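# Sort bowls into two nested stacks by pattern

## Task

Build two nested bowl stacks, one holding every patterned bowl and the other every plain bowl, and then release all of them so the robot is no longer holding any bowl.

## Robot and tools

Robot: two arms over a table. left_arm ends in a left hand and right_arm in a right hand; the left hand is the mirror image of the right. Loose objects may occasionally get a brief random shove. Anything that leaves the table, or is set down off it, fails the task.

Scene frame: origin at table-top height, halfway between the two nominal arm bases. +z is up, +x points out over the table, and left_arm sits on the +y side. The arm names do not match image sides. Calibrated bases: left_arm at (+0.045, +0.281, 0) m and right_arm at (+0.046, -0.339, 0) m, both turned only slightly about z. Reported positions are in metres and quaternions are wxyz, both in the scene frame. They can be a few centimetres off, more at long reach.

Hand point: a point fixed to the palm, 0.05 m in front of it and 0.15 m out from the wrist mount along the fingers. Its +z runs along the straight fingers and its +y points out of the palm. On the right hand +x runs across the palm away from the thumb; on the left hand +x runs toward the thumb. Straight fingers extend 0.06 to 0.07 m past the point along +z and sit 0.06 m behind it along -y. A rigid wrist bracket on the little-finger side reaches 0.10 m across the palm and can strike things.

Row format: every row holds 28 numbers in [-1, 1], always for both arms. Positions 1-6 are the left arm's dx, dy, dz, rx, ry, rz. Positions 7-12 are the left hand's motors: little, ring, middle, index, thumb_bend, thumb_turn. Positions 13-14 are left force_limit and speed. Positions 15-28 repeat that layout for the right arm and hand. The six pose numbers are an offset, not a pose. They count from that arm's Hand target as it stood when the action or move began, and they run along the Hand target's own axes. 1.0 equals 0.6 m of travel or 180 degrees of turn. rx, ry, rz together form one rotation vector. Six zeros ask the arm to go back to its current Hand target. Each step, the commanded orientation is clipped to within 40 degrees of the measured one.

Hand numbers: +1 means open or straight and -1 means closed. For thumb_turn, -1 puts the thumb in front of the palm and +1 beside it. force_limit runs from about 0 N at -1 to 10 N at +1 (15 N for the two thumb motors). speed grows from near zero at -1 to full speed at +0.48 and stays full above that. For a soft grip, close with speed at -0.94 or lower. There is also a shorthand: put three grasp numbers a, b, c first and exact zeros in the remaining three places. Here a curls index and middle and bends the thumb, b curls ring and little, and c swings the thumb in front of the palm. All three at 0 means a fully open hand. To send a real 0 to one motor, write 0.001 instead. No value means 'unchanged'. To keep a hand as it is, resend the eight hand numbers from its last executed row. If that hand has had no row yet, send its hand_measured plus hand_force_limit and hand_speed. With the thumb turned in, the hand can grip objects about 0.035 to 0.065 m thick, or a handle down to about 0.025 m. To loosen, send targets more open than hand_measured. To squeeze harder, raise force_limit and also send a target that is more closed.

Tools:
execute_actions(actions, cameras): actions is a list of actions. Each action is up to 15 rows, one per 1/30 s step, and a short action repeats its last row. Every row in an action counts from the pose at that action's start. Images come back when actions is empty or when cameras names them.
move(target, speed, blend, blocking, cameras): target is one row, or a list of up to 15 rows. Every row counts from the same starting Hand targets. speed is in m/s, from 0.002 to 4.3, default 0.25; turn rate is capped at twice that in rad/s. blend is a corner radius in metres; 0 means stop at each target. All paths end together and stop after 10 s. Moves do not avoid obstacles or the other arm. blocking=false returns early while the move keeps running.
wait(seconds 0-10, cameras). stop(cameras) brakes a running move.
zoom_image(camera, region [x0, y0, x1, y1] in pixels, at most 504 wide and high) works on the latest image. show_instructions shows the reference pages. finished_scene(scene 1) ends the scene for good.
Cameras: cam_head_left, cam_head_right, cam_high, cam_low, cam_left_wrist, cam_right_wrist, each 504x504, or ["all"].

Results: end_effector_position and quaternion for each hand point, plus the Hand target that the next offsets start from. The hand often rests 1 to 3 cm short of the target, usually below it, even in free air. If it stays short, send the missing distance as an offset. The hand readings are hand_measured (positions), hand_stopped_by (moving, target, force, stalled, fault), hand_load_n (fingertip force, positive when pushing the finger open; a near-zero load suggests the grip is lost), hand_force_limit and hand_speed. Joint velocities, torques and motor temperatures may also appear. A move adds a 'move:' line: done, off_target, moving, held or fault, plus limits=paced (pose clipped) or limits=held (steps withheld).

Avoid: dropping bowls or releasing them while they move, knocking anything off the table, and striking fixed items hard. Do not let the two hands touch or press on each other. Do not pinch or twist fingers with too much force. Keep arms from staying stretched out or pushing against something; motors warn at 85 °C and an arm collapses at 100 °C. Route hand paths around an arm's own base, not close past it. Going slower softens any contact.

Each tool is called as name(argument=value, ...) on one line, values as JSON.

Reference images:

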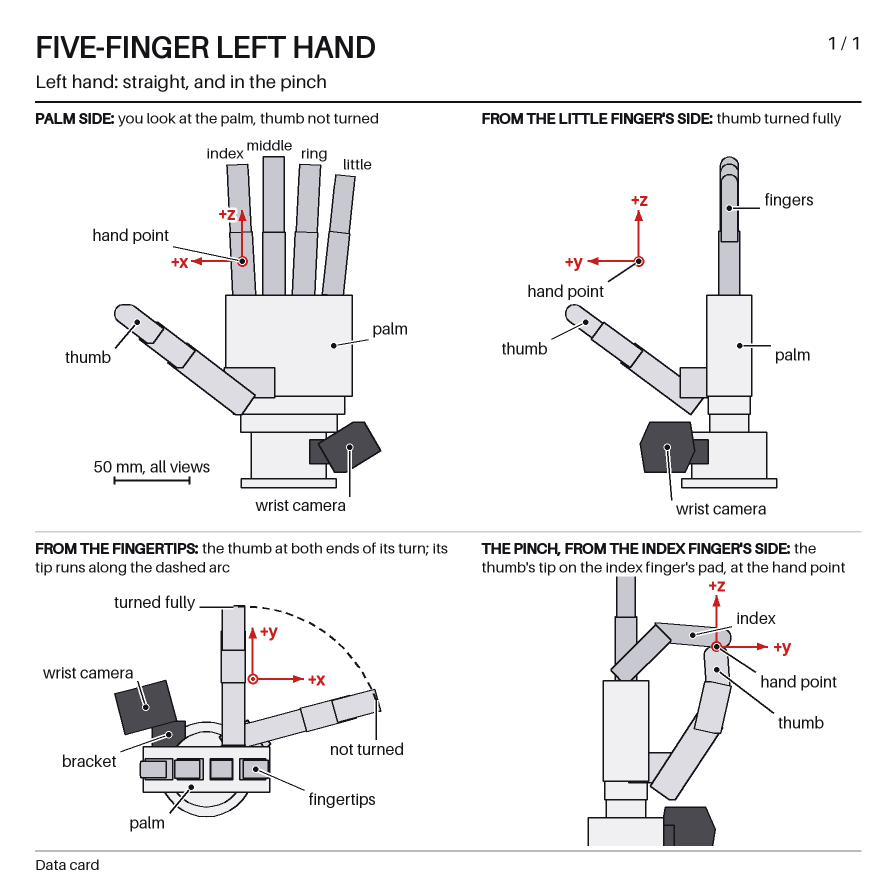

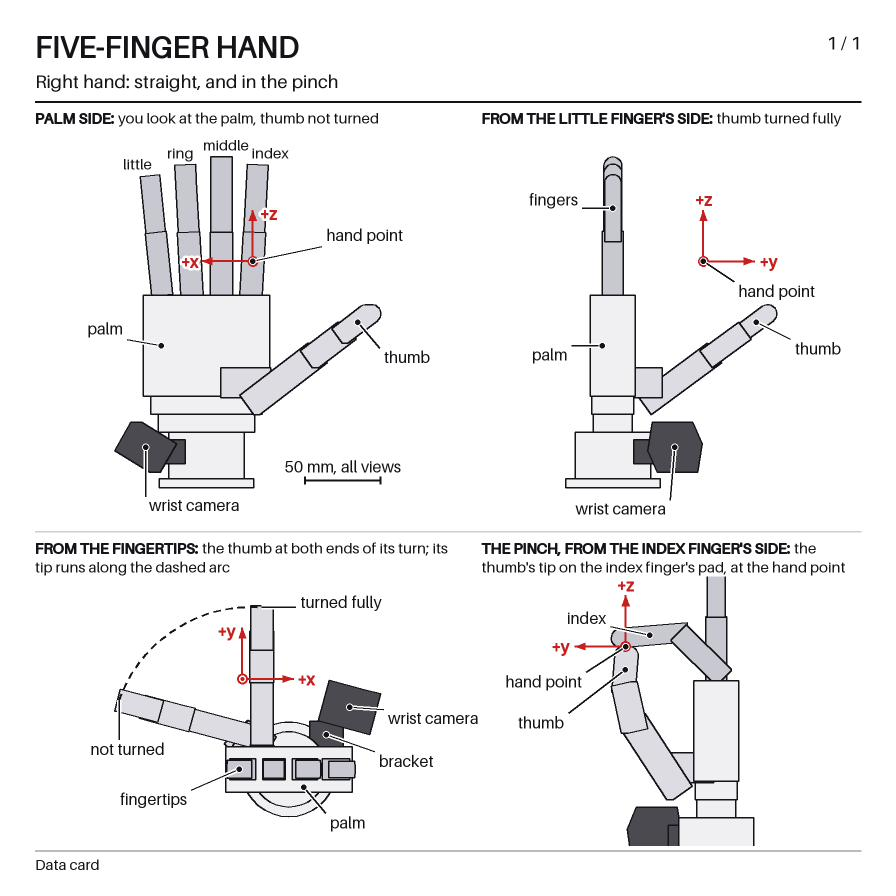

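## Session

execute_actions(actions=[])

Scene clock: 0.00 s.
left_arm: end_effector_position=(+0.2664, +0.1700, +0.2642) hand_measured=(+1.000, +1.000, +1.000, +1.000, +1.000, +1.000) hand_load_n=(+0.0, +0.0, +0.0, +0.0, +0.0, +0.0) hand_stopped_by=(target, target, target, target, target, target) hand_force_limit=0.00 hand_speed=-0.80 end_effector_quat_wxyz=(+0.485, +0.391, +0.768, +0.150) | right_arm: end_effector_position=(+0.4105, -0.1794, +0.3592) hand_measured=(+1.000, +1.000, +1.000, +1.000, +1.000, +1.000) hand_load_n=(+0.0, +0.0, +0.0, -0.5, +0.0, +0.0) hand_stopped_by=(target, target, target, target, target, target) hand_force_limit=0.00 hand_speed=-0.80 end_effector_quat_wxyz=(+0.080, +0.973, -0.112, +0.188)
Joint positions: left_arm=[-1.378 0.509 0.58 -1.025 -0.934 1.494] | right_arm=[0.64 1.442 1.707 -1.662 0.375 -0.74]
Joint velocities: within noise
Joint torques (N m): no reading
Motor temperatures (°C): left_arm=[26 26 26 24 23 23] | right_arm=[28 27 27 25 23 23]
Heat: left arm: hottest waist 26 °C; right arm: hottest waist 28 °C.
Hand target: left_arm +0.2672, +0.1669, +0.2758; +0.493, +0.383, +0.768, +0.141 | right_arm +0.4133, -0.1773, +0.3683; +0.071, +0.971, -0.114, +0.198

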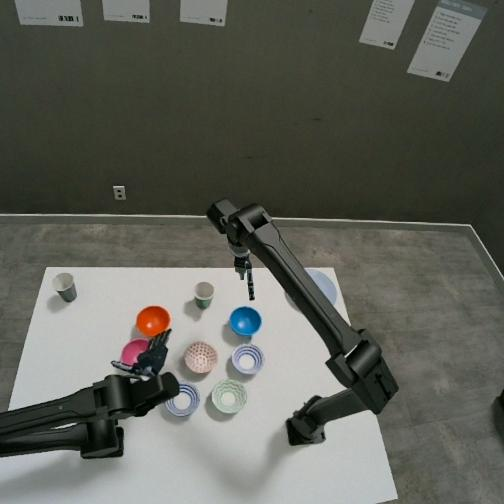

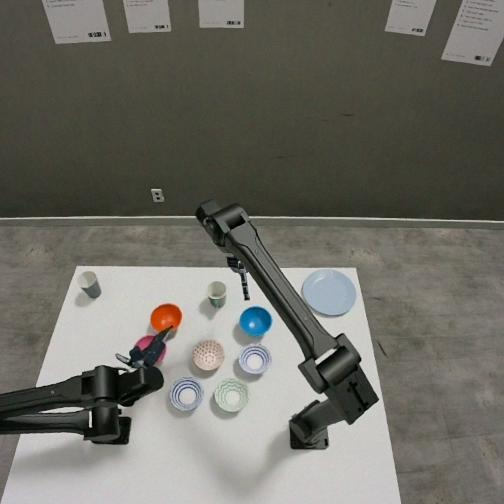

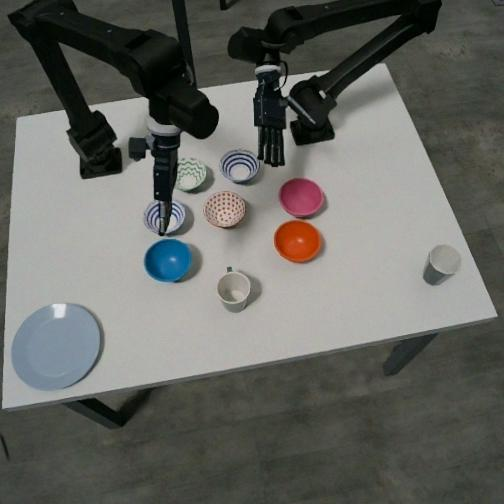

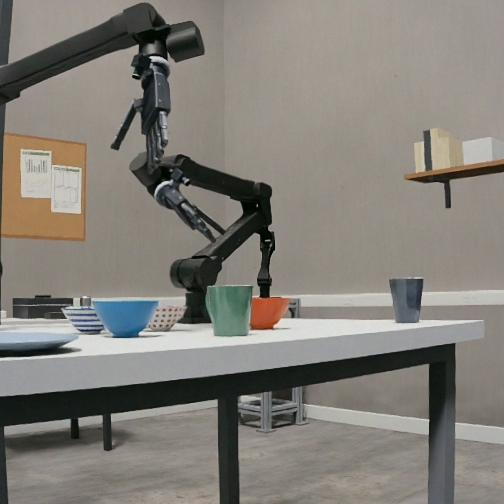

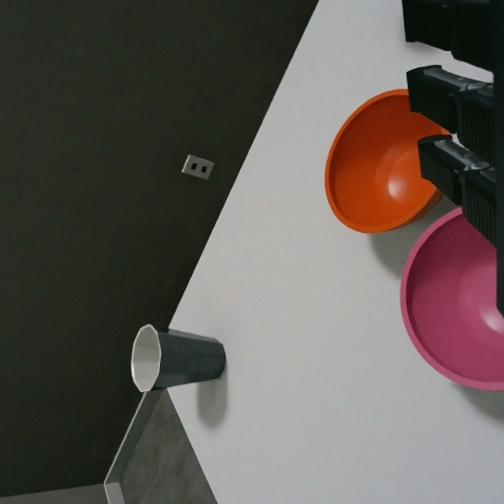

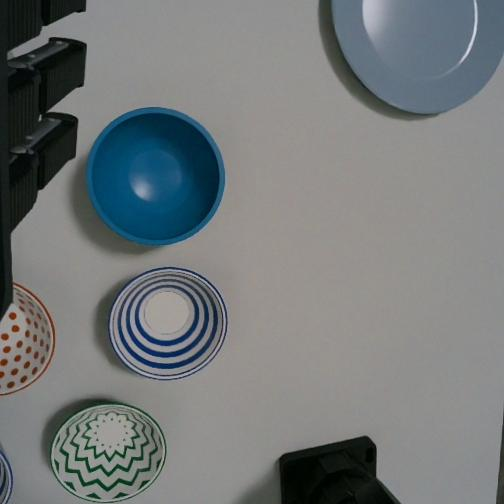

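zoom_image(camera="cam_high", region=[130, 130, 350, 320])

zoom_image(camera="cam_head_right", region=[100, 260, 300, 440])

zoom_image(camera="cam_head_left", region=[100, 260, 300, 440])

zoom_image(camera="cam_low", region=[0, 220, 320, 380])

Scaled by 2.291 from the camera's 504x504 image, which has a finer 720x720 frame.

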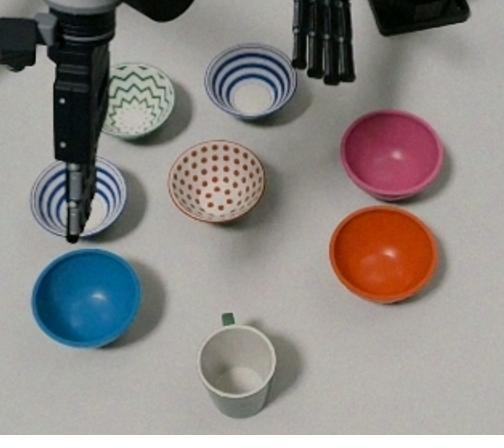

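Scaled by 2.520 from the camera's 504x504 image, which has a finer 720x720 frame.

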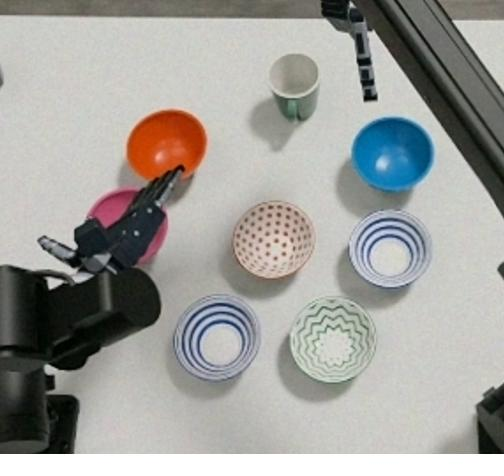

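Scaled by 2.520 from the camera's 504x504 image, which has a finer 720x720 frame.

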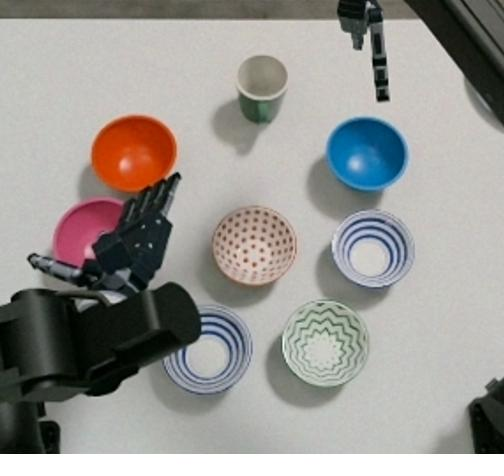

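Scaled by 1.575 from the camera's 504x504 image, which has a finer 720x720 frame.

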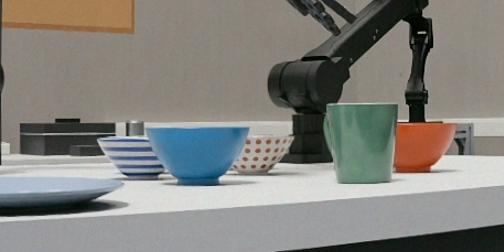

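zoom_image(camera="cam_low", region=[50, 280, 200, 350])

zoom_image(camera="cam_right_wrist", region=[0, 230, 260, 504])

zoom_image(camera="cam_left_wrist", region=[300, 40, 504, 420])

Scaled by 3.360 from the camera's 504x504 image, which has a finer 720x720 frame.

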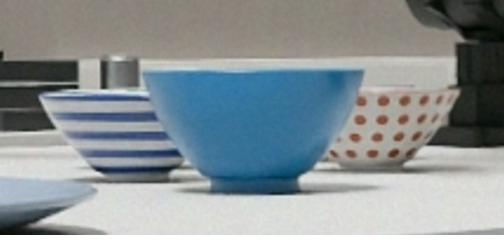

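Scaled by 1.839 from the camera's 504x504 image, which has a finer 720x720 frame.

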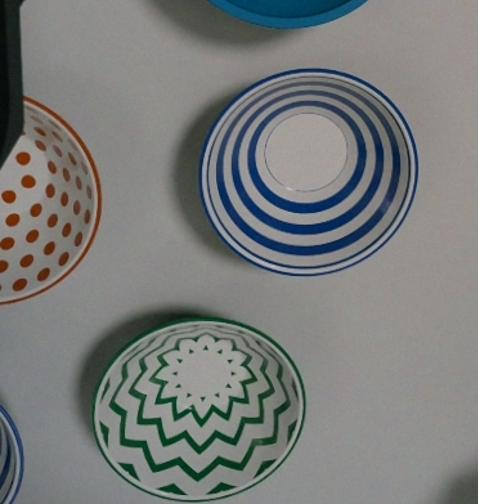

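Scaled by 1.326 from the camera's 504x504 image, which has a finer 720x720 frame.

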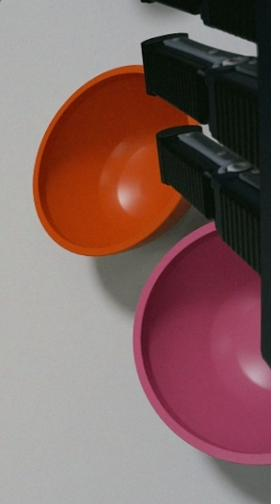

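move(target=[0,0,0,0,0,0, 1,1,1,1,1,1,0,-0.8, -0.2170,-0.0517,0.1158,0.17996,-0.07923,0.20887, 0.3,0.6,1,0,0,0,0,-0.2], cameras=["all"])

Scene clock: 17.77 s.
left_arm: end_effector_position=(+0.2664, +0.1700, +0.2642) hand_measured=(+1.000, +1.000, +1.000, +1.000, +1.000, +1.000) hand_load_n=(+0.0, +0.0, +0.0, +0.0, +0.0, +0.0) hand_stopped_by=(target, target, target, target, target, target) hand_force_limit=0.00 hand_speed=-0.80 end_effector_quat_wxyz=(+0.485, +0.391, +0.768, +0.150) | right_arm: end_effector_position=(+0.3273, -0.1322, +0.2469) hand_measured=(-0.170, -0.184, +0.400, +0.520, +0.606, -1.000) hand_load_n=(+0.0, +0.0, +0.0, +0.0, +0.0, +0.0) hand_stopped_by=(target, target, target, target, target, target) hand_force_limit=0.00 hand_speed=-0.20 end_effector_quat_wxyz=(-0.269, +0.889, -0.355, +0.109)
Joint positions: left_arm=[-1.378 0.509 0.58 -1.025 -0.934 1.494] | right_arm=[0.507 1.013 1.056 -1.048 -0.167 -0.261]
Joint torques (N m): left_arm=[-0.85 1.38 11.56 1.33 -0.74 0.05] | right_arm=[-1.2 -8.29 6.99 1.91 -0.2 0.15]
Heat: left arm: hottest elbow 27 °C; right arm: hottest elbow 29 °C.
Hand target: left_arm +0.2672, +0.1669, +0.2757; +0.493, +0.384, +0.768, +0.141 | right_arm +0.3301, -0.1350, +0.2502; -0.278, +0.881, -0.365, +0.115
Off the commanded pose: left_arm 0.012 m, 2 deg | right_arm 0.005 m, 2 deg.
move: off_target (left_arm)
camera_calibration:
cam_left_wrist: T_world_to_cam=[[-0.461785, -0.438655, -0.770932, 0.407595], [-0.516909, 0.839396, -0.167984, 0.0427526], [0.720805, 0.32093, -0.614365, 0.0276263], [0, 0, 0, 1]] pos_world=[0.190407, 0.134041, 0.338383]
cam_right_wrist: T_world_to_cam=[[-0.406169, -0.768165, -0.494924, 0.150583], [-0.903735, 0.257519, 0.341976, 0.242355], [-0.135242, 0.58618, -0.798813, 0.432637], [0, 0, 0, 1]] pos_world=[0.338698, -0.200342, 0.337244]

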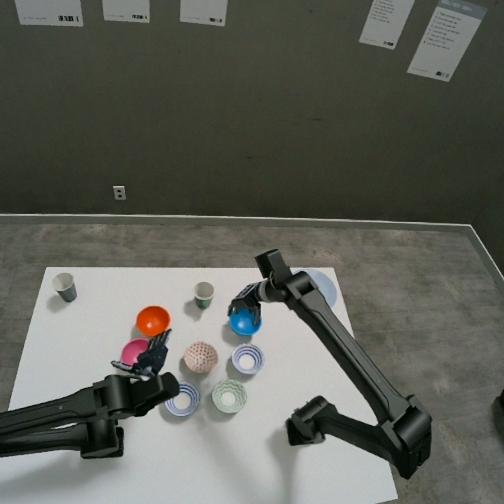

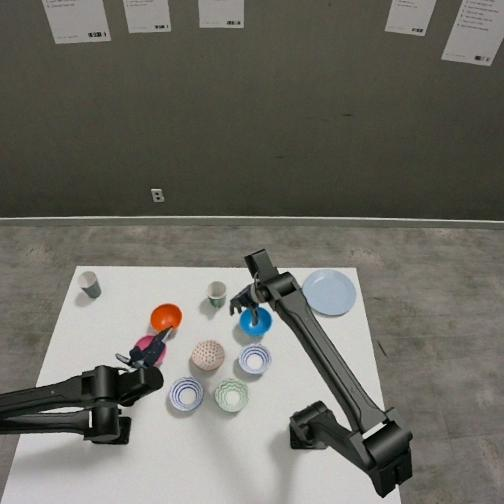

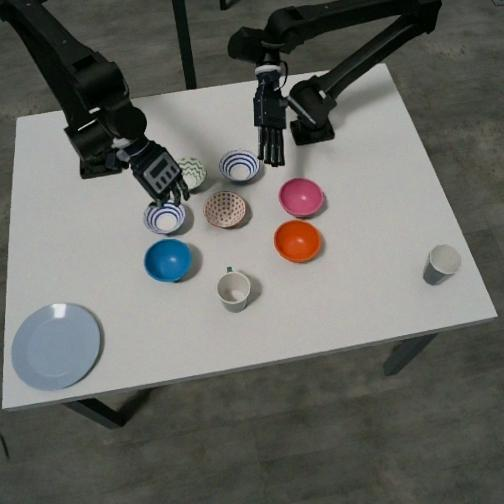

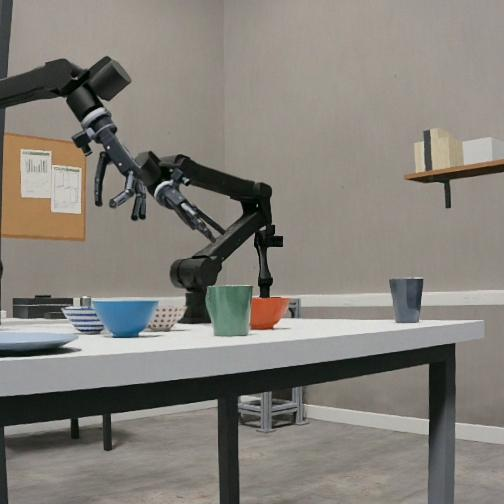

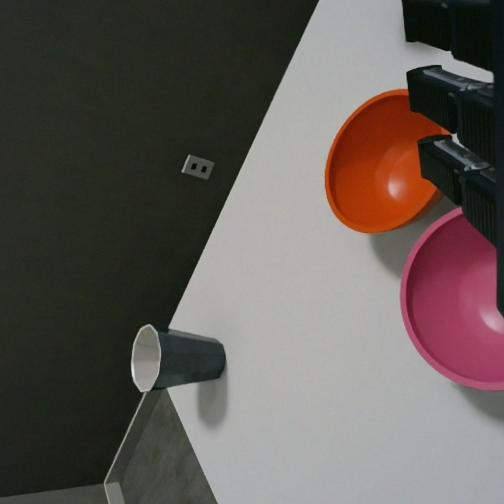

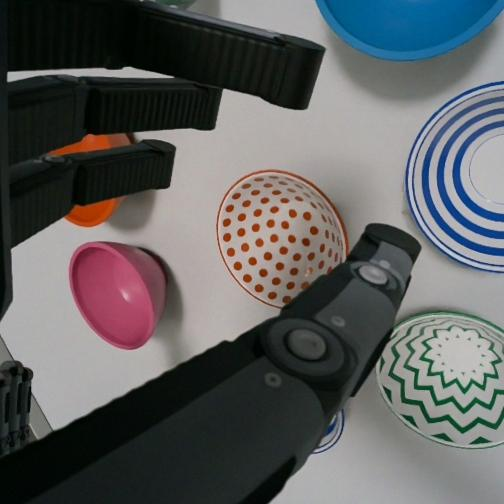

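zoom_image(camera="cam_high", region=[100, 130, 220, 250])

zoom_image(camera="cam_low", region=[60, 60, 220, 220])

Scaled by 4.200 from the camera's 504x504 image, which has a finer 720x720 frame.

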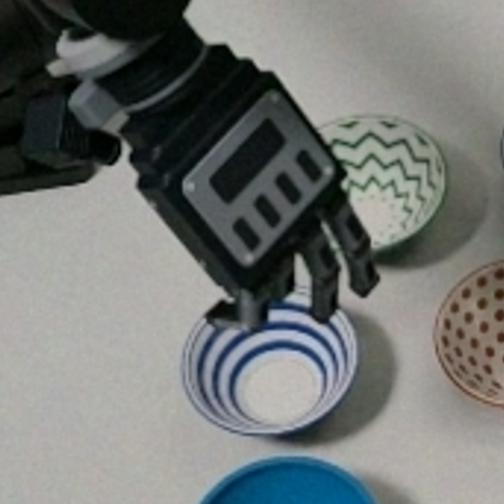

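Scaled by 3.150 from the camera's 504x504 image, which has a finer 720x720 frame.

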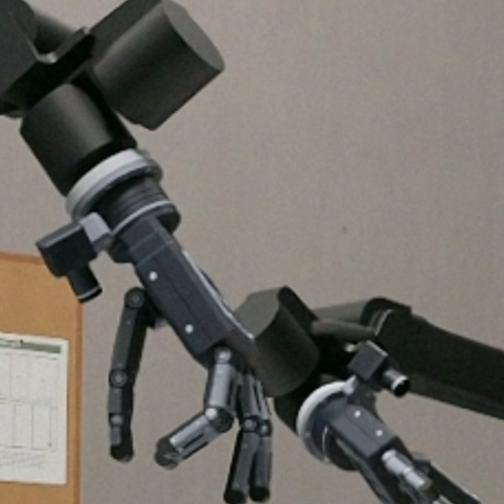

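move(target=[0,0,0,0,0,0, 1,1,1,1,1,1,0,-0.8, -0.0249,0.1391,0.1614,0,0,0, 0.3,0.6,1,0,0,0,0,-0.2], cameras=["cam_head_right","cam_high","cam_low","cam_right_wrist"], speed=0.15)

Scene clock: 22.37 s.
left_arm: end_effector_position=(+0.2664, +0.1700, +0.2642) hand_measured=(+1.000, +1.000, +1.000, +1.000, +1.000, +1.000) hand_load_n=(+0.0, +0.0, +0.0, +0.0, +0.0, +0.0) hand_stopped_by=(target, target, target, target, target, target) hand_force_limit=0.00 hand_speed=-0.80 end_effector_quat_wxyz=(+0.485, +0.391, +0.768, +0.150) | right_arm: end_effector_position=(+0.3122, -0.1390, +0.1233) hand_measured=(-0.170, -0.184, +0.400, +0.520, +0.606, -1.000) hand_load_n=(+0.0, +0.0, +0.0, +0.0, +0.0, +0.0) hand_stopped_by=(target, target, target, target, target, target) hand_force_limit=0.00 hand_speed=-0.20 end_effector_quat_wxyz=(-0.272, +0.882, -0.366, +0.114)
Joint positions: left_arm=[-1.378 0.509 0.58 -1.025 -0.934 1.494] | right_arm=[0.513 0.995 0.715 -0.709 -0.151 -0.23]
Joint torques (N m): left_arm=[-0.67 1.49 11.59 1.32 -0.73 0.05] | right_arm=[0.85 -6.65 6.79 1.91 0 0.15]
Heat: left arm: hottest elbow 27 °C; right arm: hottest elbow 29 °C.
Hand target: left_arm +0.2672, +0.1669, +0.2757; +0.493, +0.384, +0.768, +0.141 | right_arm +0.3104, -0.1336, +0.1228; -0.278, +0.881, -0.365, +0.115
Off the commanded pose: left_arm 0.012 m, 2 deg | right_arm 0.006 m, 1 deg.
move: off_target (left_arm)
camera_calibration:
cam_right_wrist: T_world_to_cam=[[-0.423658, -0.752326, -0.504499, 0.0869224], [-0.898769, 0.279759, 0.337564, 0.274847], [-0.11282, 0.596439, -0.79469, 0.329782], [0, 0, 0, 1]] pos_world=[0.321056, -0.208192, 0.213148]
Images, in order (width x height): cam_head_right 504x504, cam_high 504x504, cam_low 504x504, cam_right_wrist 504x504.

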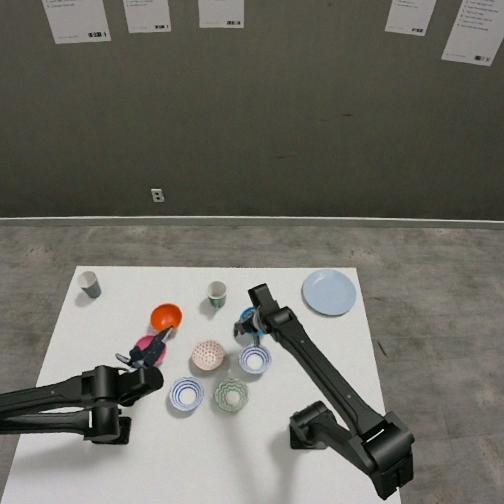

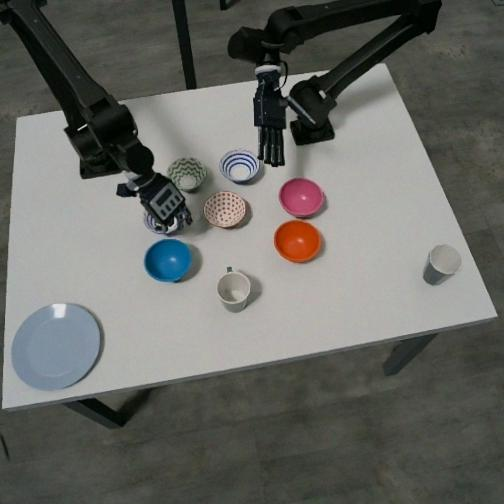

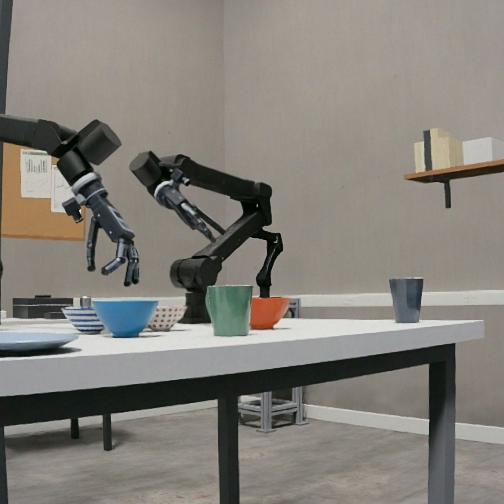

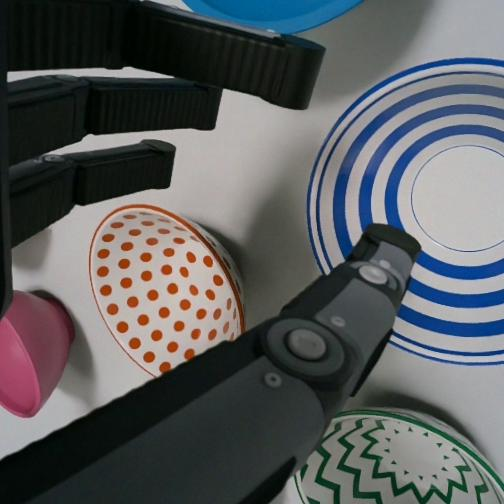

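move(target=[0,0,0,0,0,0, 1,1,1,1,1,1,0,-0.8, -0.0112,0.0717,0.1080,0,0,0, 0.42,0.6,1,0,0,0,-0.5,-0.4], cameras=["cam_high","cam_low","cam_right_wrist"], speed=0.1)

Scene clock: 25.23 s.
left_arm: end_effector_position=(+0.2664, +0.1700, +0.2642) hand_measured=(+1.000, +1.000, +1.000, +1.000, +1.000, +1.000) hand_load_n=(+0.0, +0.0, +0.0, +0.0, +0.0, +0.0) hand_stopped_by=(target, target, target, target, target, target) hand_force_limit=0.00 hand_speed=-0.80 end_effector_quat_wxyz=(+0.485, +0.391, +0.768, +0.150) | right_arm: end_effector_position=(+0.3134, -0.1304, +0.0551) hand_measured=(-0.158, -0.202, +0.160, +0.280, +0.516, -1.000) hand_load_n=(-0.5, -0.5, +0.0, +0.0, +0.0, +0.0) hand_stopped_by=(target, target, target, target, target, target) hand_force_limit=-0.50 hand_speed=-0.40 end_effector_quat_wxyz=(-0.284, +0.879, -0.363, +0.124)
Joint positions: left_arm=[-1.378 0.509 0.58 -1.025 -0.934 1.494] | right_arm=[0.538 1.084 0.567 -0.438 -0.137 -0.21]
Joint torques (N m): left_arm=[-0.85 1.38 11.58 1.31 -0.74 0.07] | right_arm=[0.85 -5.07 5.98 1.91 0.02 0.15]
Heat: left arm: hottest elbow 28 °C; right arm: hottest elbow 29 °C.
Hand target: left_arm +0.2672, +0.1669, +0.2757; +0.493, +0.384, +0.768, +0.141 | right_arm +0.3069, -0.1274, +0.0450; -0.278, +0.881, -0.365, +0.115
Off the commanded pose: left_arm 0.012 m, 2 deg | right_arm 0.012 m, 1 deg.
move: off_target (left_arm, right_arm)
camera_calibration:
cam_right_wrist: T_world_to_cam=[[-0.409021, -0.744827, -0.527195, 0.0570755], [-0.907972, 0.27455, 0.316557, 0.299893], [-0.0910389, 0.608157, -0.788579, 0.265003], [0, 0, 0, 1]] pos_world=[0.319765, -0.200988, 0.144133]
Images, in order (width x height): cam_high 504x504, cam_low 504x504, cam_right_wrist 504x504.

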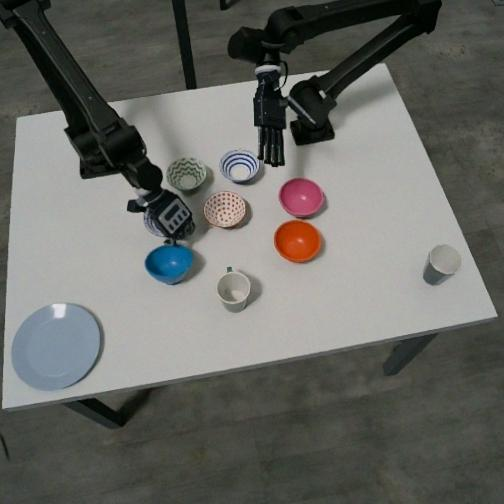

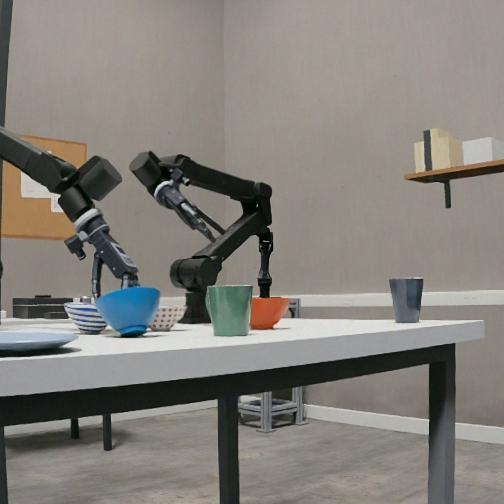

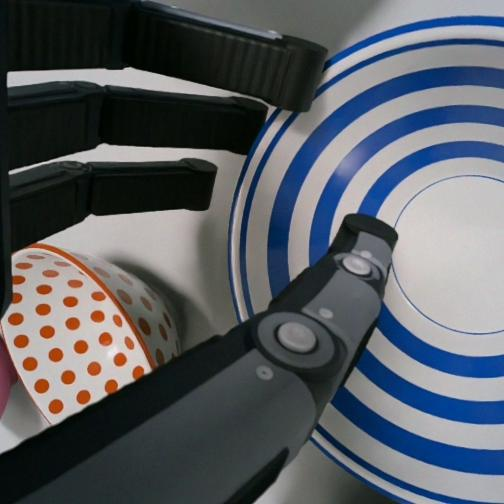

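move(target=[0,0,0,0,0,0, 1,1,1,1,1,1,0,-0.8, 0,-0.0717,-0.1024,0,0,0, 0.42,0.6,1,0,0,0,-0.5,-0.4], cameras=["cam_high","cam_low","cam_right_wrist"], speed=0.06)

Scene clock: 27.57 s.
left_arm: end_effector_position=(+0.2664, +0.1700, +0.2642) hand_measured=(+1.000, +1.000, +1.000, +1.000, +1.000, +1.000) hand_load_n=(+0.0, +0.0, +0.0, +0.0, +0.0, +0.0) hand_stopped_by=(target, target, target, target, target, target) hand_force_limit=0.00 hand_speed=-0.80 end_effector_quat_wxyz=(+0.485, +0.391, +0.768, +0.150) | right_arm: end_effector_position=(+0.2931, -0.1426, +0.0922) hand_measured=(-0.158, -0.202, +0.160, +0.280, +0.516, -1.000) hand_load_n=(+0.0, +0.0, +0.0, +0.0, +0.0, +0.0) hand_stopped_by=(target, target, target, target, target, target) hand_force_limit=-0.50 hand_speed=-0.40 end_effector_quat_wxyz=(-0.253, +0.888, -0.371, +0.102)
Joint positions: left_arm=[-1.378 0.509 0.58 -1.025 -0.934 1.494] | right_arm=[0.539 1.003 0.645 -0.674 -0.135 -0.208]
Joint torques (N m): left_arm=[-0.79 1.44 11.58 1.28 -0.73 0.05] | right_arm=[0.85 -7.18 10.78 0.92 -0.12 0.15]
Heat: left arm: hottest elbow 28 °C; right arm: hottest elbow 29 °C.
Hand target: left_arm +0.2672, +0.1669, +0.2757; +0.493, +0.384, +0.768, +0.141 | right_arm +0.3069, -0.1274, +0.1201; -0.278, +0.881, -0.365, +0.115
Off the commanded pose: left_arm 0.012 m, 2 deg | right_arm 0.035 m, 3 deg.
move: off_target (left_arm, right_arm)
camera_calibration:
cam_right_wrist: T_world_to_cam=[[-0.443856, -0.76419, -0.467981, 0.0612423], [-0.884548, 0.290062, 0.365293, 0.263879], [-0.14341, 0.576089, -0.804708, 0.312032], [0, 0, 0, 1]] pos_world=[0.305345, -0.209499, 0.183362]
Images, in order (width x height): cam_high 504x504, cam_low 504x504, cam_right_wrist 504x504.

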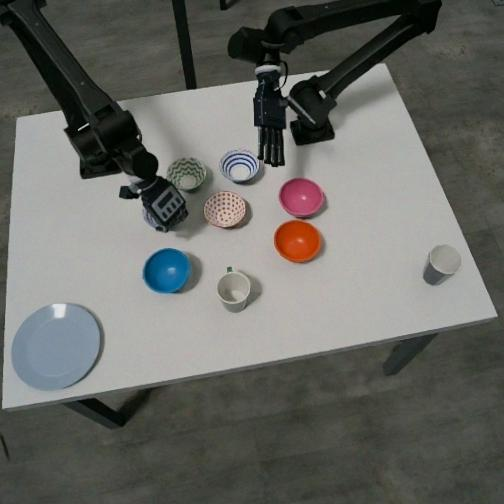

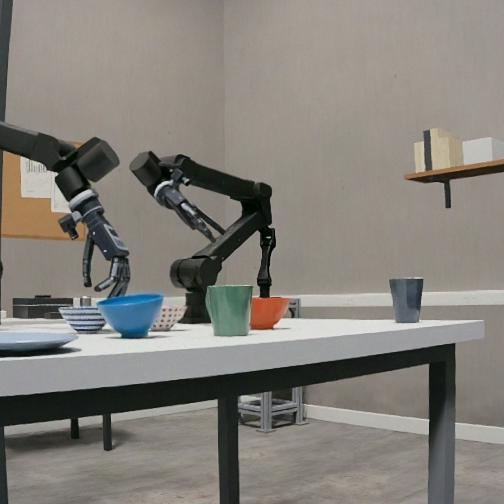

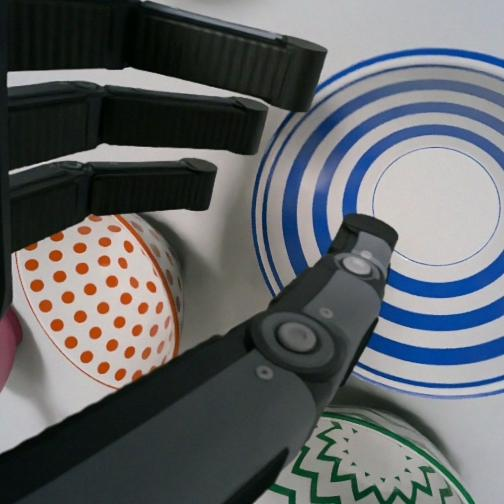

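wait(seconds=0.5, cameras=["cam_high","cam_low","cam_head_right"])

zoom_image(camera="cam_low", region=[50, 220, 200, 350])

zoom_image(camera="cam_high", region=[100, 130, 350, 320])

Scene clock: 28.47 s.
left_arm: end_effector_position=(+0.2664, +0.1700, +0.2642) hand_measured=(+1.000, +1.000, +1.000, +1.000, +1.000, +1.000) hand_load_n=(+0.0, +0.0, +0.0, +0.0, +0.0, +0.0) hand_stopped_by=(target, target, target, target, target, target) hand_force_limit=0.00 hand_speed=-0.80 end_effector_quat_wxyz=(+0.485, +0.391, +0.768, +0.150) | right_arm: end_effector_position=(+0.2930, -0.1426, +0.0921) hand_measured=(-0.158, -0.202, +0.160, +0.280, +0.516, -1.000) hand_load_n=(+0.0, +0.0, +0.0, +0.0, -0.5, +0.0) hand_stopped_by=(target, target, target, target, target, target) hand_force_limit=-0.50 hand_speed=-0.40 end_effector_quat_wxyz=(-0.253, +0.888, -0.371, +0.102)
Joint positions: left_arm=[-1.378 0.509 0.58 -1.025 -0.934 1.494] | right_arm=[0.539 1.003 0.645 -0.675 -0.135 -0.208]
Joint torques (N m): left_arm=[-0.79 1.44 11.62 1.31 -0.73 0.06] | right_arm=[0.79 -7.18 10.8 0.91 -0.12 0.15]
Heat: left arm: hottest elbow 28 °C; right arm: hottest elbow 30 °C.
Hand target: left_arm +0.2672, +0.1669, +0.2757; +0.493, +0.384, +0.768, +0.141 | right_arm +0.3069, -0.1274, +0.1201; -0.278, +0.881, -0.365, +0.115
Off the commanded pose: left_arm 0.012 m, 2 deg | right_arm 0.035 m, 3 deg.
wait: 0.50 s; at rest from the start
Images, in order (width x height): cam_head_right 504x504, cam_high 504x504, cam_low 504x504.

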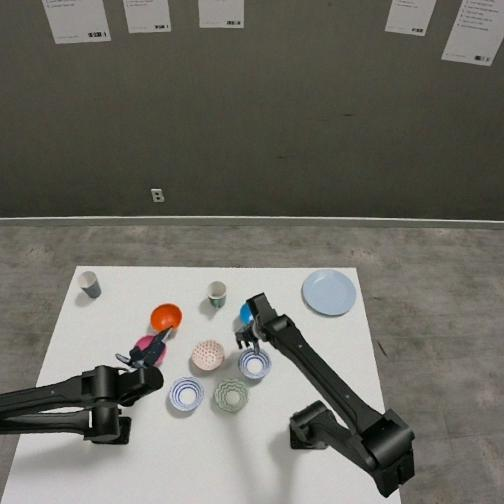

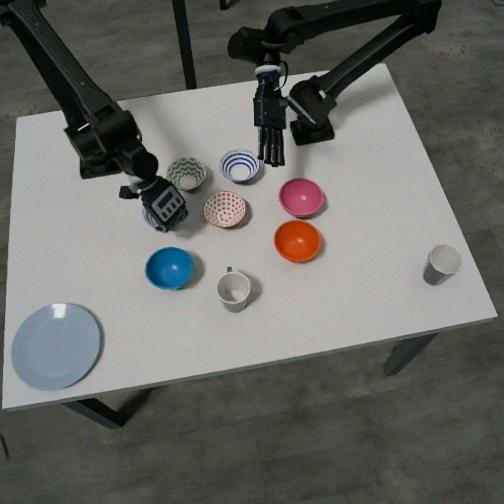

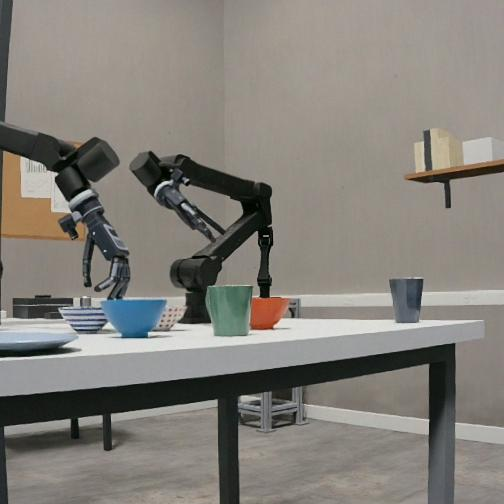

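Scaled by 3.360 from the camera's 504x504 image, which has a finer 720x720 frame.

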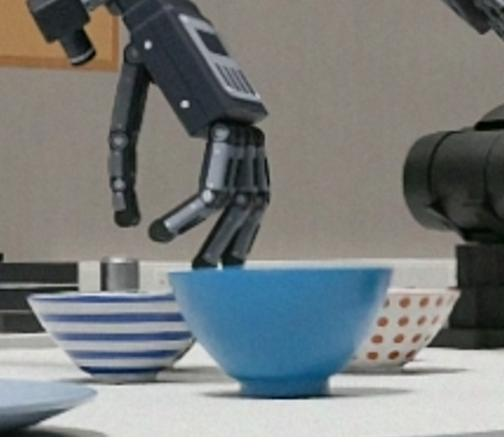

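Scaled by 2.016 from the camera's 504x504 image, which has a finer 720x720 frame.

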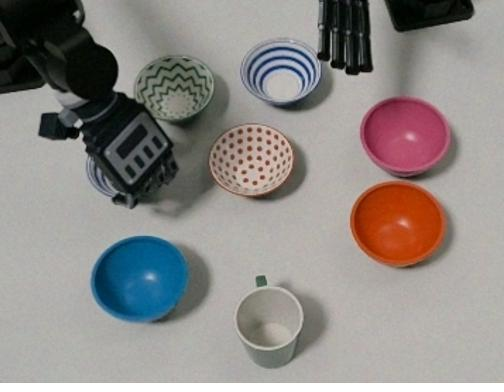

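move(target=[[0.0800,0.0390,0.0678,-0.0332,0.0868,-0.1902, 0.3,0.6,1,0,0,0,0,-0.2, 0,-0.0574,-0.0819,0,0,0, -1,-1,0.2,0.2,0.5,-1,-0.5,-0.2],[0.1435,0.1017,0.0970,-0.0932,0.1351,-0.3971, 0.3,0.6,1,0,0,0,0,-0.2, 0,-0.0574,-0.0819,0,0,0, -1,-1,0.2,0.2,0.5,-1,-0.5,-0.2],[0.2042,0.1875,0.1318,-0.1743,0.1443,-0.6206, 0.3,0.6,1,0,0,0,0,-0.2, 0,-0.0574,-0.0819,0,0,0, -1,-1,0.2,0.2,0.5,-1,-0.5,-0.2],[0.2552,0.3312,0.0980,-0.2667,0.0977,-0.8334, 0.3,0.6,1,0,0,0,0,-0.2, 0,-0.0574,-0.0819,0,0,0, -1,-1,0.2,0.2,0.5,-1,-0.5,-0.2]], cameras=["all"], speed=0.25, blend=0.03)

Scene clock: 42.60 s.
left_arm: end_effector_position=(+0.3634, +0.3932, +0.2449) hand_measured=(-0.170, -0.184, +0.400, +0.520, +0.606, -1.000) hand_load_n=(+0.0, +0.0, +0.0, +0.0, +0.0, +0.0) hand_stopped_by=(target, target, target, target, target, target) hand_force_limit=0.00 hand_speed=-0.20 end_effector_quat_wxyz=(-0.242, +0.803, -0.522, +0.154) | right_arm: end_effector_position=(+0.2957, -0.1411, +0.1493) hand_measured=(-1.000, -1.000, +0.200, +0.200, +0.500, -1.000) hand_load_n=(+0.0, +0.0, +0.0, +0.0, +0.0, +0.0) hand_stopped_by=(target, target, target, target, target, target) hand_force_limit=-0.50 hand_speed=-0.20 end_effector_quat_wxyz=(-0.252, +0.888, -0.371, +0.101)
Joint positions: left_arm=[0.39 0.954 1.016 -1.05 0.002 0.012] | right_arm=[0.539 0.965 0.779 -0.851 -0.135 -0.208]
Joint torques (N m): left_arm=[0.15 -2.78 14.56 0.85 -0.03 -0.05] | right_arm=[0.85 -7.18 11.29 0.9 -0.13 0.14]
Motor temperatures (°C): left_arm=[26 26 29 24 23 23] | right_arm=[27 28 33 25 23 23]
Heat: left arm: hottest elbow 29 °C; right arm: hottest elbow 33 °C.
Hand target: left_arm +0.3739, +0.4013, +0.2665; -0.253, +0.805, -0.512, +0.162 | right_arm +0.3070, -0.1273, +0.1801; -0.278, +0.881, -0.365, +0.115
Off the commanded pose: left_arm 0.025 m, 2 deg | right_arm 0.035 m, 4 deg.
move: off_target (left_arm, right_arm)
camera_calibration:
cam_left_wrist: T_world_to_cam=[[0.863499, 0.0983013, 0.494678, -0.467342], [-0.0574982, -0.95524, 0.290191, 0.328785], [0.501062, -0.279023, -0.819197, 0.240222], [0, 0, 0, 1]] pos_world=[0.302088, 0.427037, 0.332563]
cam_right_wrist: T_world_to_cam=[[-0.445696, -0.7653, -0.464405, 0.0901938], [-0.883098, 0.290923, 0.368105, 0.24417], [-0.146605, 0.574178, -0.805498, 0.358235], [0, 0, 0, 1]] pos_world=[0.308344, -0.2077, 0.240564]

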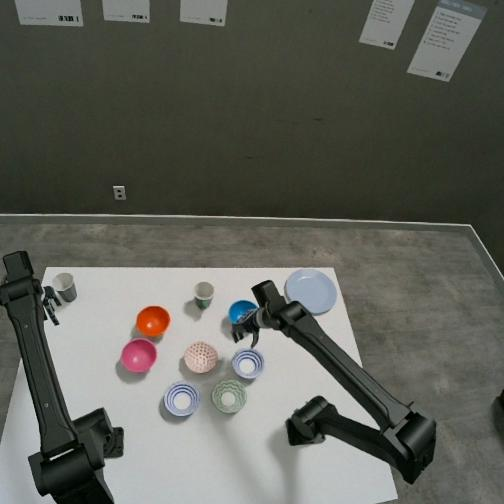

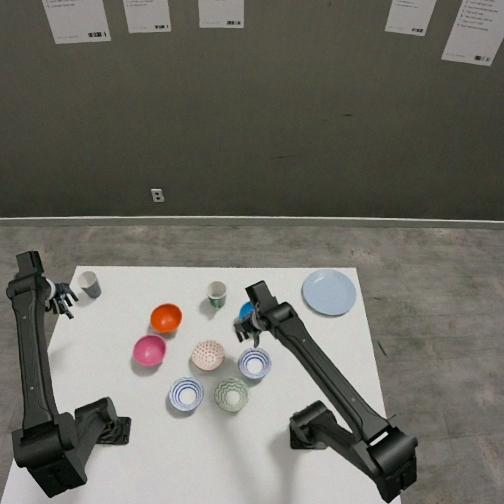

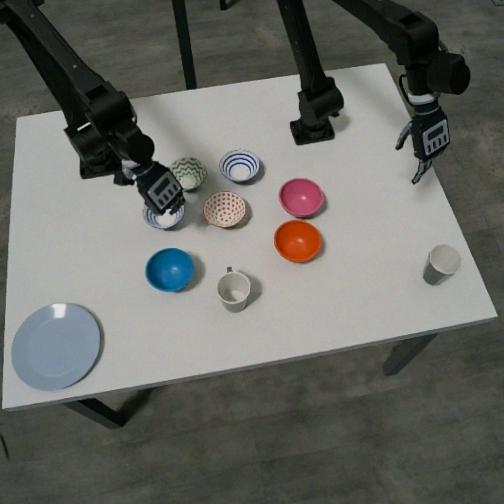

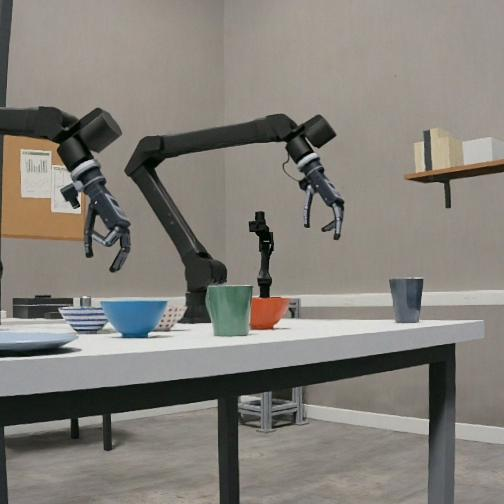

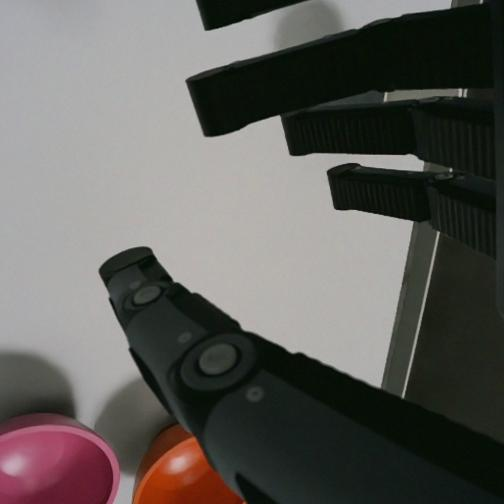

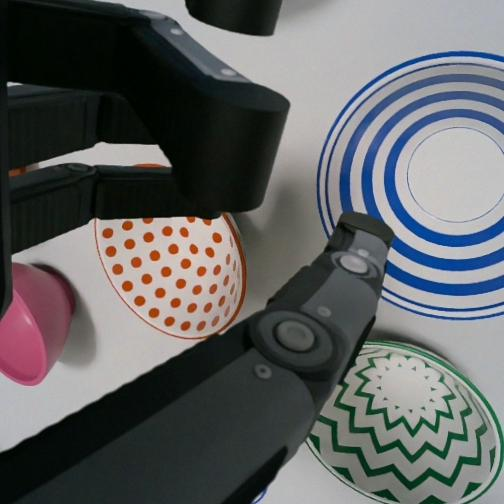

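move(target=[0,0,0,0,0,0, 0.3,0.6,1,0,0,0,0,-0.2, 0.2272,-0.1358,0.1362,0.0548,0.0788,0.0936, -1,-1,0.2,0.2,0.5,-1,-0.5,-0.2], cameras=["cam_head_right","cam_high","cam_low","cam_right_wrist"], speed=0.2)

Scene clock: 46.40 s.
left_arm: end_effector_position=(+0.3634, +0.3931, +0.2449) hand_measured=(-0.170, -0.184, +0.400, +0.520, +0.606, -1.000) hand_load_n=(+0.0, +0.0, +0.0, +0.0, +0.0, +0.0) hand_stopped_by=(target, target, target, target, target, target) hand_force_limit=0.00 hand_speed=-0.20 end_effector_quat_wxyz=(-0.242, +0.804, -0.522, +0.154) | right_arm: end_effector_position=(+0.4561, -0.1485, +0.1359) hand_measured=(-1.000, -1.000, +0.200, +0.200, +0.500, -1.000) hand_load_n=(+0.0, +0.0, +0.0, +0.0, +0.0, +0.0) hand_stopped_by=(target, target, target, target, target, target) hand_force_limit=-0.50 hand_speed=-0.20 end_effector_quat_wxyz=(-0.297, +0.786, -0.506, +0.195)
Joint positions: left_arm=[0.39 0.954 1.016 -1.05 0.002 0.011] | right_arm=[0.362 1.237 0.879 -0.487 -0.042 -0.055]
Joint torques (N m): left_arm=[-0.03 -2.78 14.53 0.88 -0.04 -0.03] | right_arm=[-1.03 -8.94 11.14 2.21 0.1 0.17]
Heat: left arm: hottest elbow 30 °C; right arm: hottest elbow 34 °C.
Hand target: left_arm +0.3739, +0.4013, +0.2665; -0.253, +0.805, -0.512, +0.162 | right_arm +0.4837, -0.1436, +0.1597; -0.319, +0.771, -0.510, +0.211
Off the commanded pose: left_arm 0.025 m, 2 deg | right_arm 0.037 m, 4 deg.
move: off_target (left_arm, right_arm)
camera_calibration:
cam_right_wrist: T_world_to_cam=[[-0.594508, -0.529043, -0.605536, 0.271946], [-0.780551, 0.56058, 0.276569, 0.398589], [0.193134, 0.637074, -0.746214, 0.221572], [0, 0, 0, 1]] pos_world=[0.43, -0.220727, 0.219776]
Images, in order (width x height): cam_head_right 504x504, cam_high 504x504, cam_low 504x504, cam_right_wrist 504x504.

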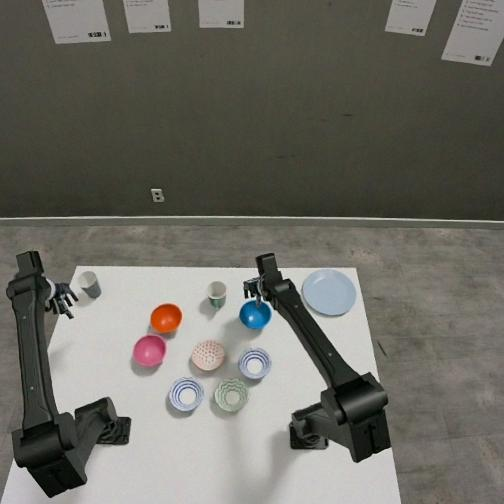

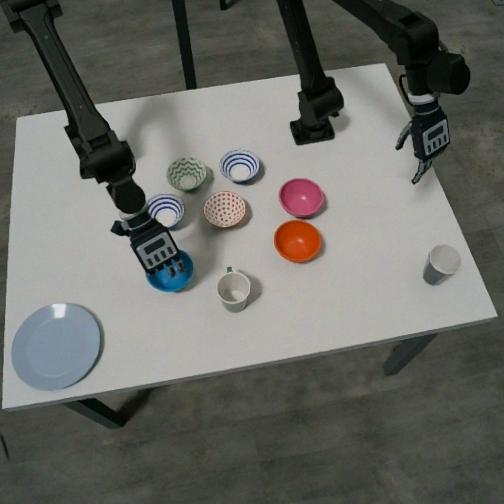

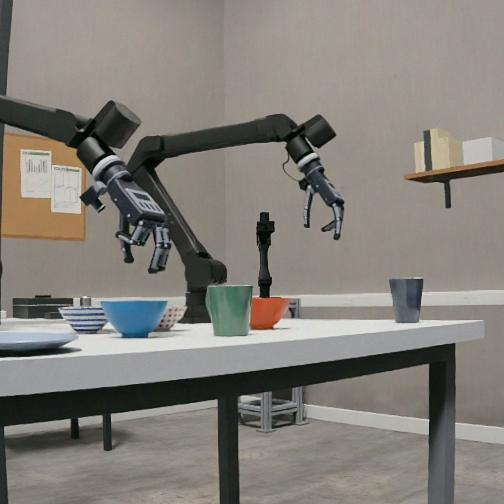

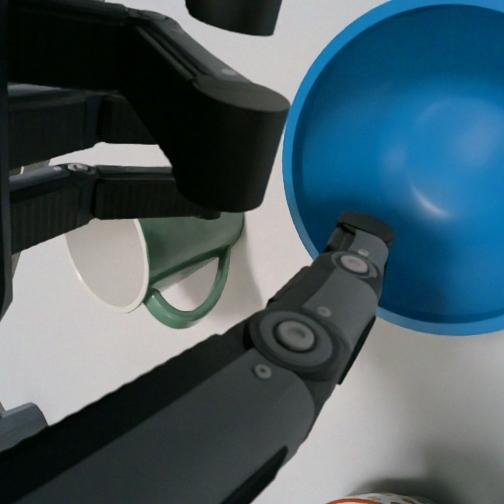

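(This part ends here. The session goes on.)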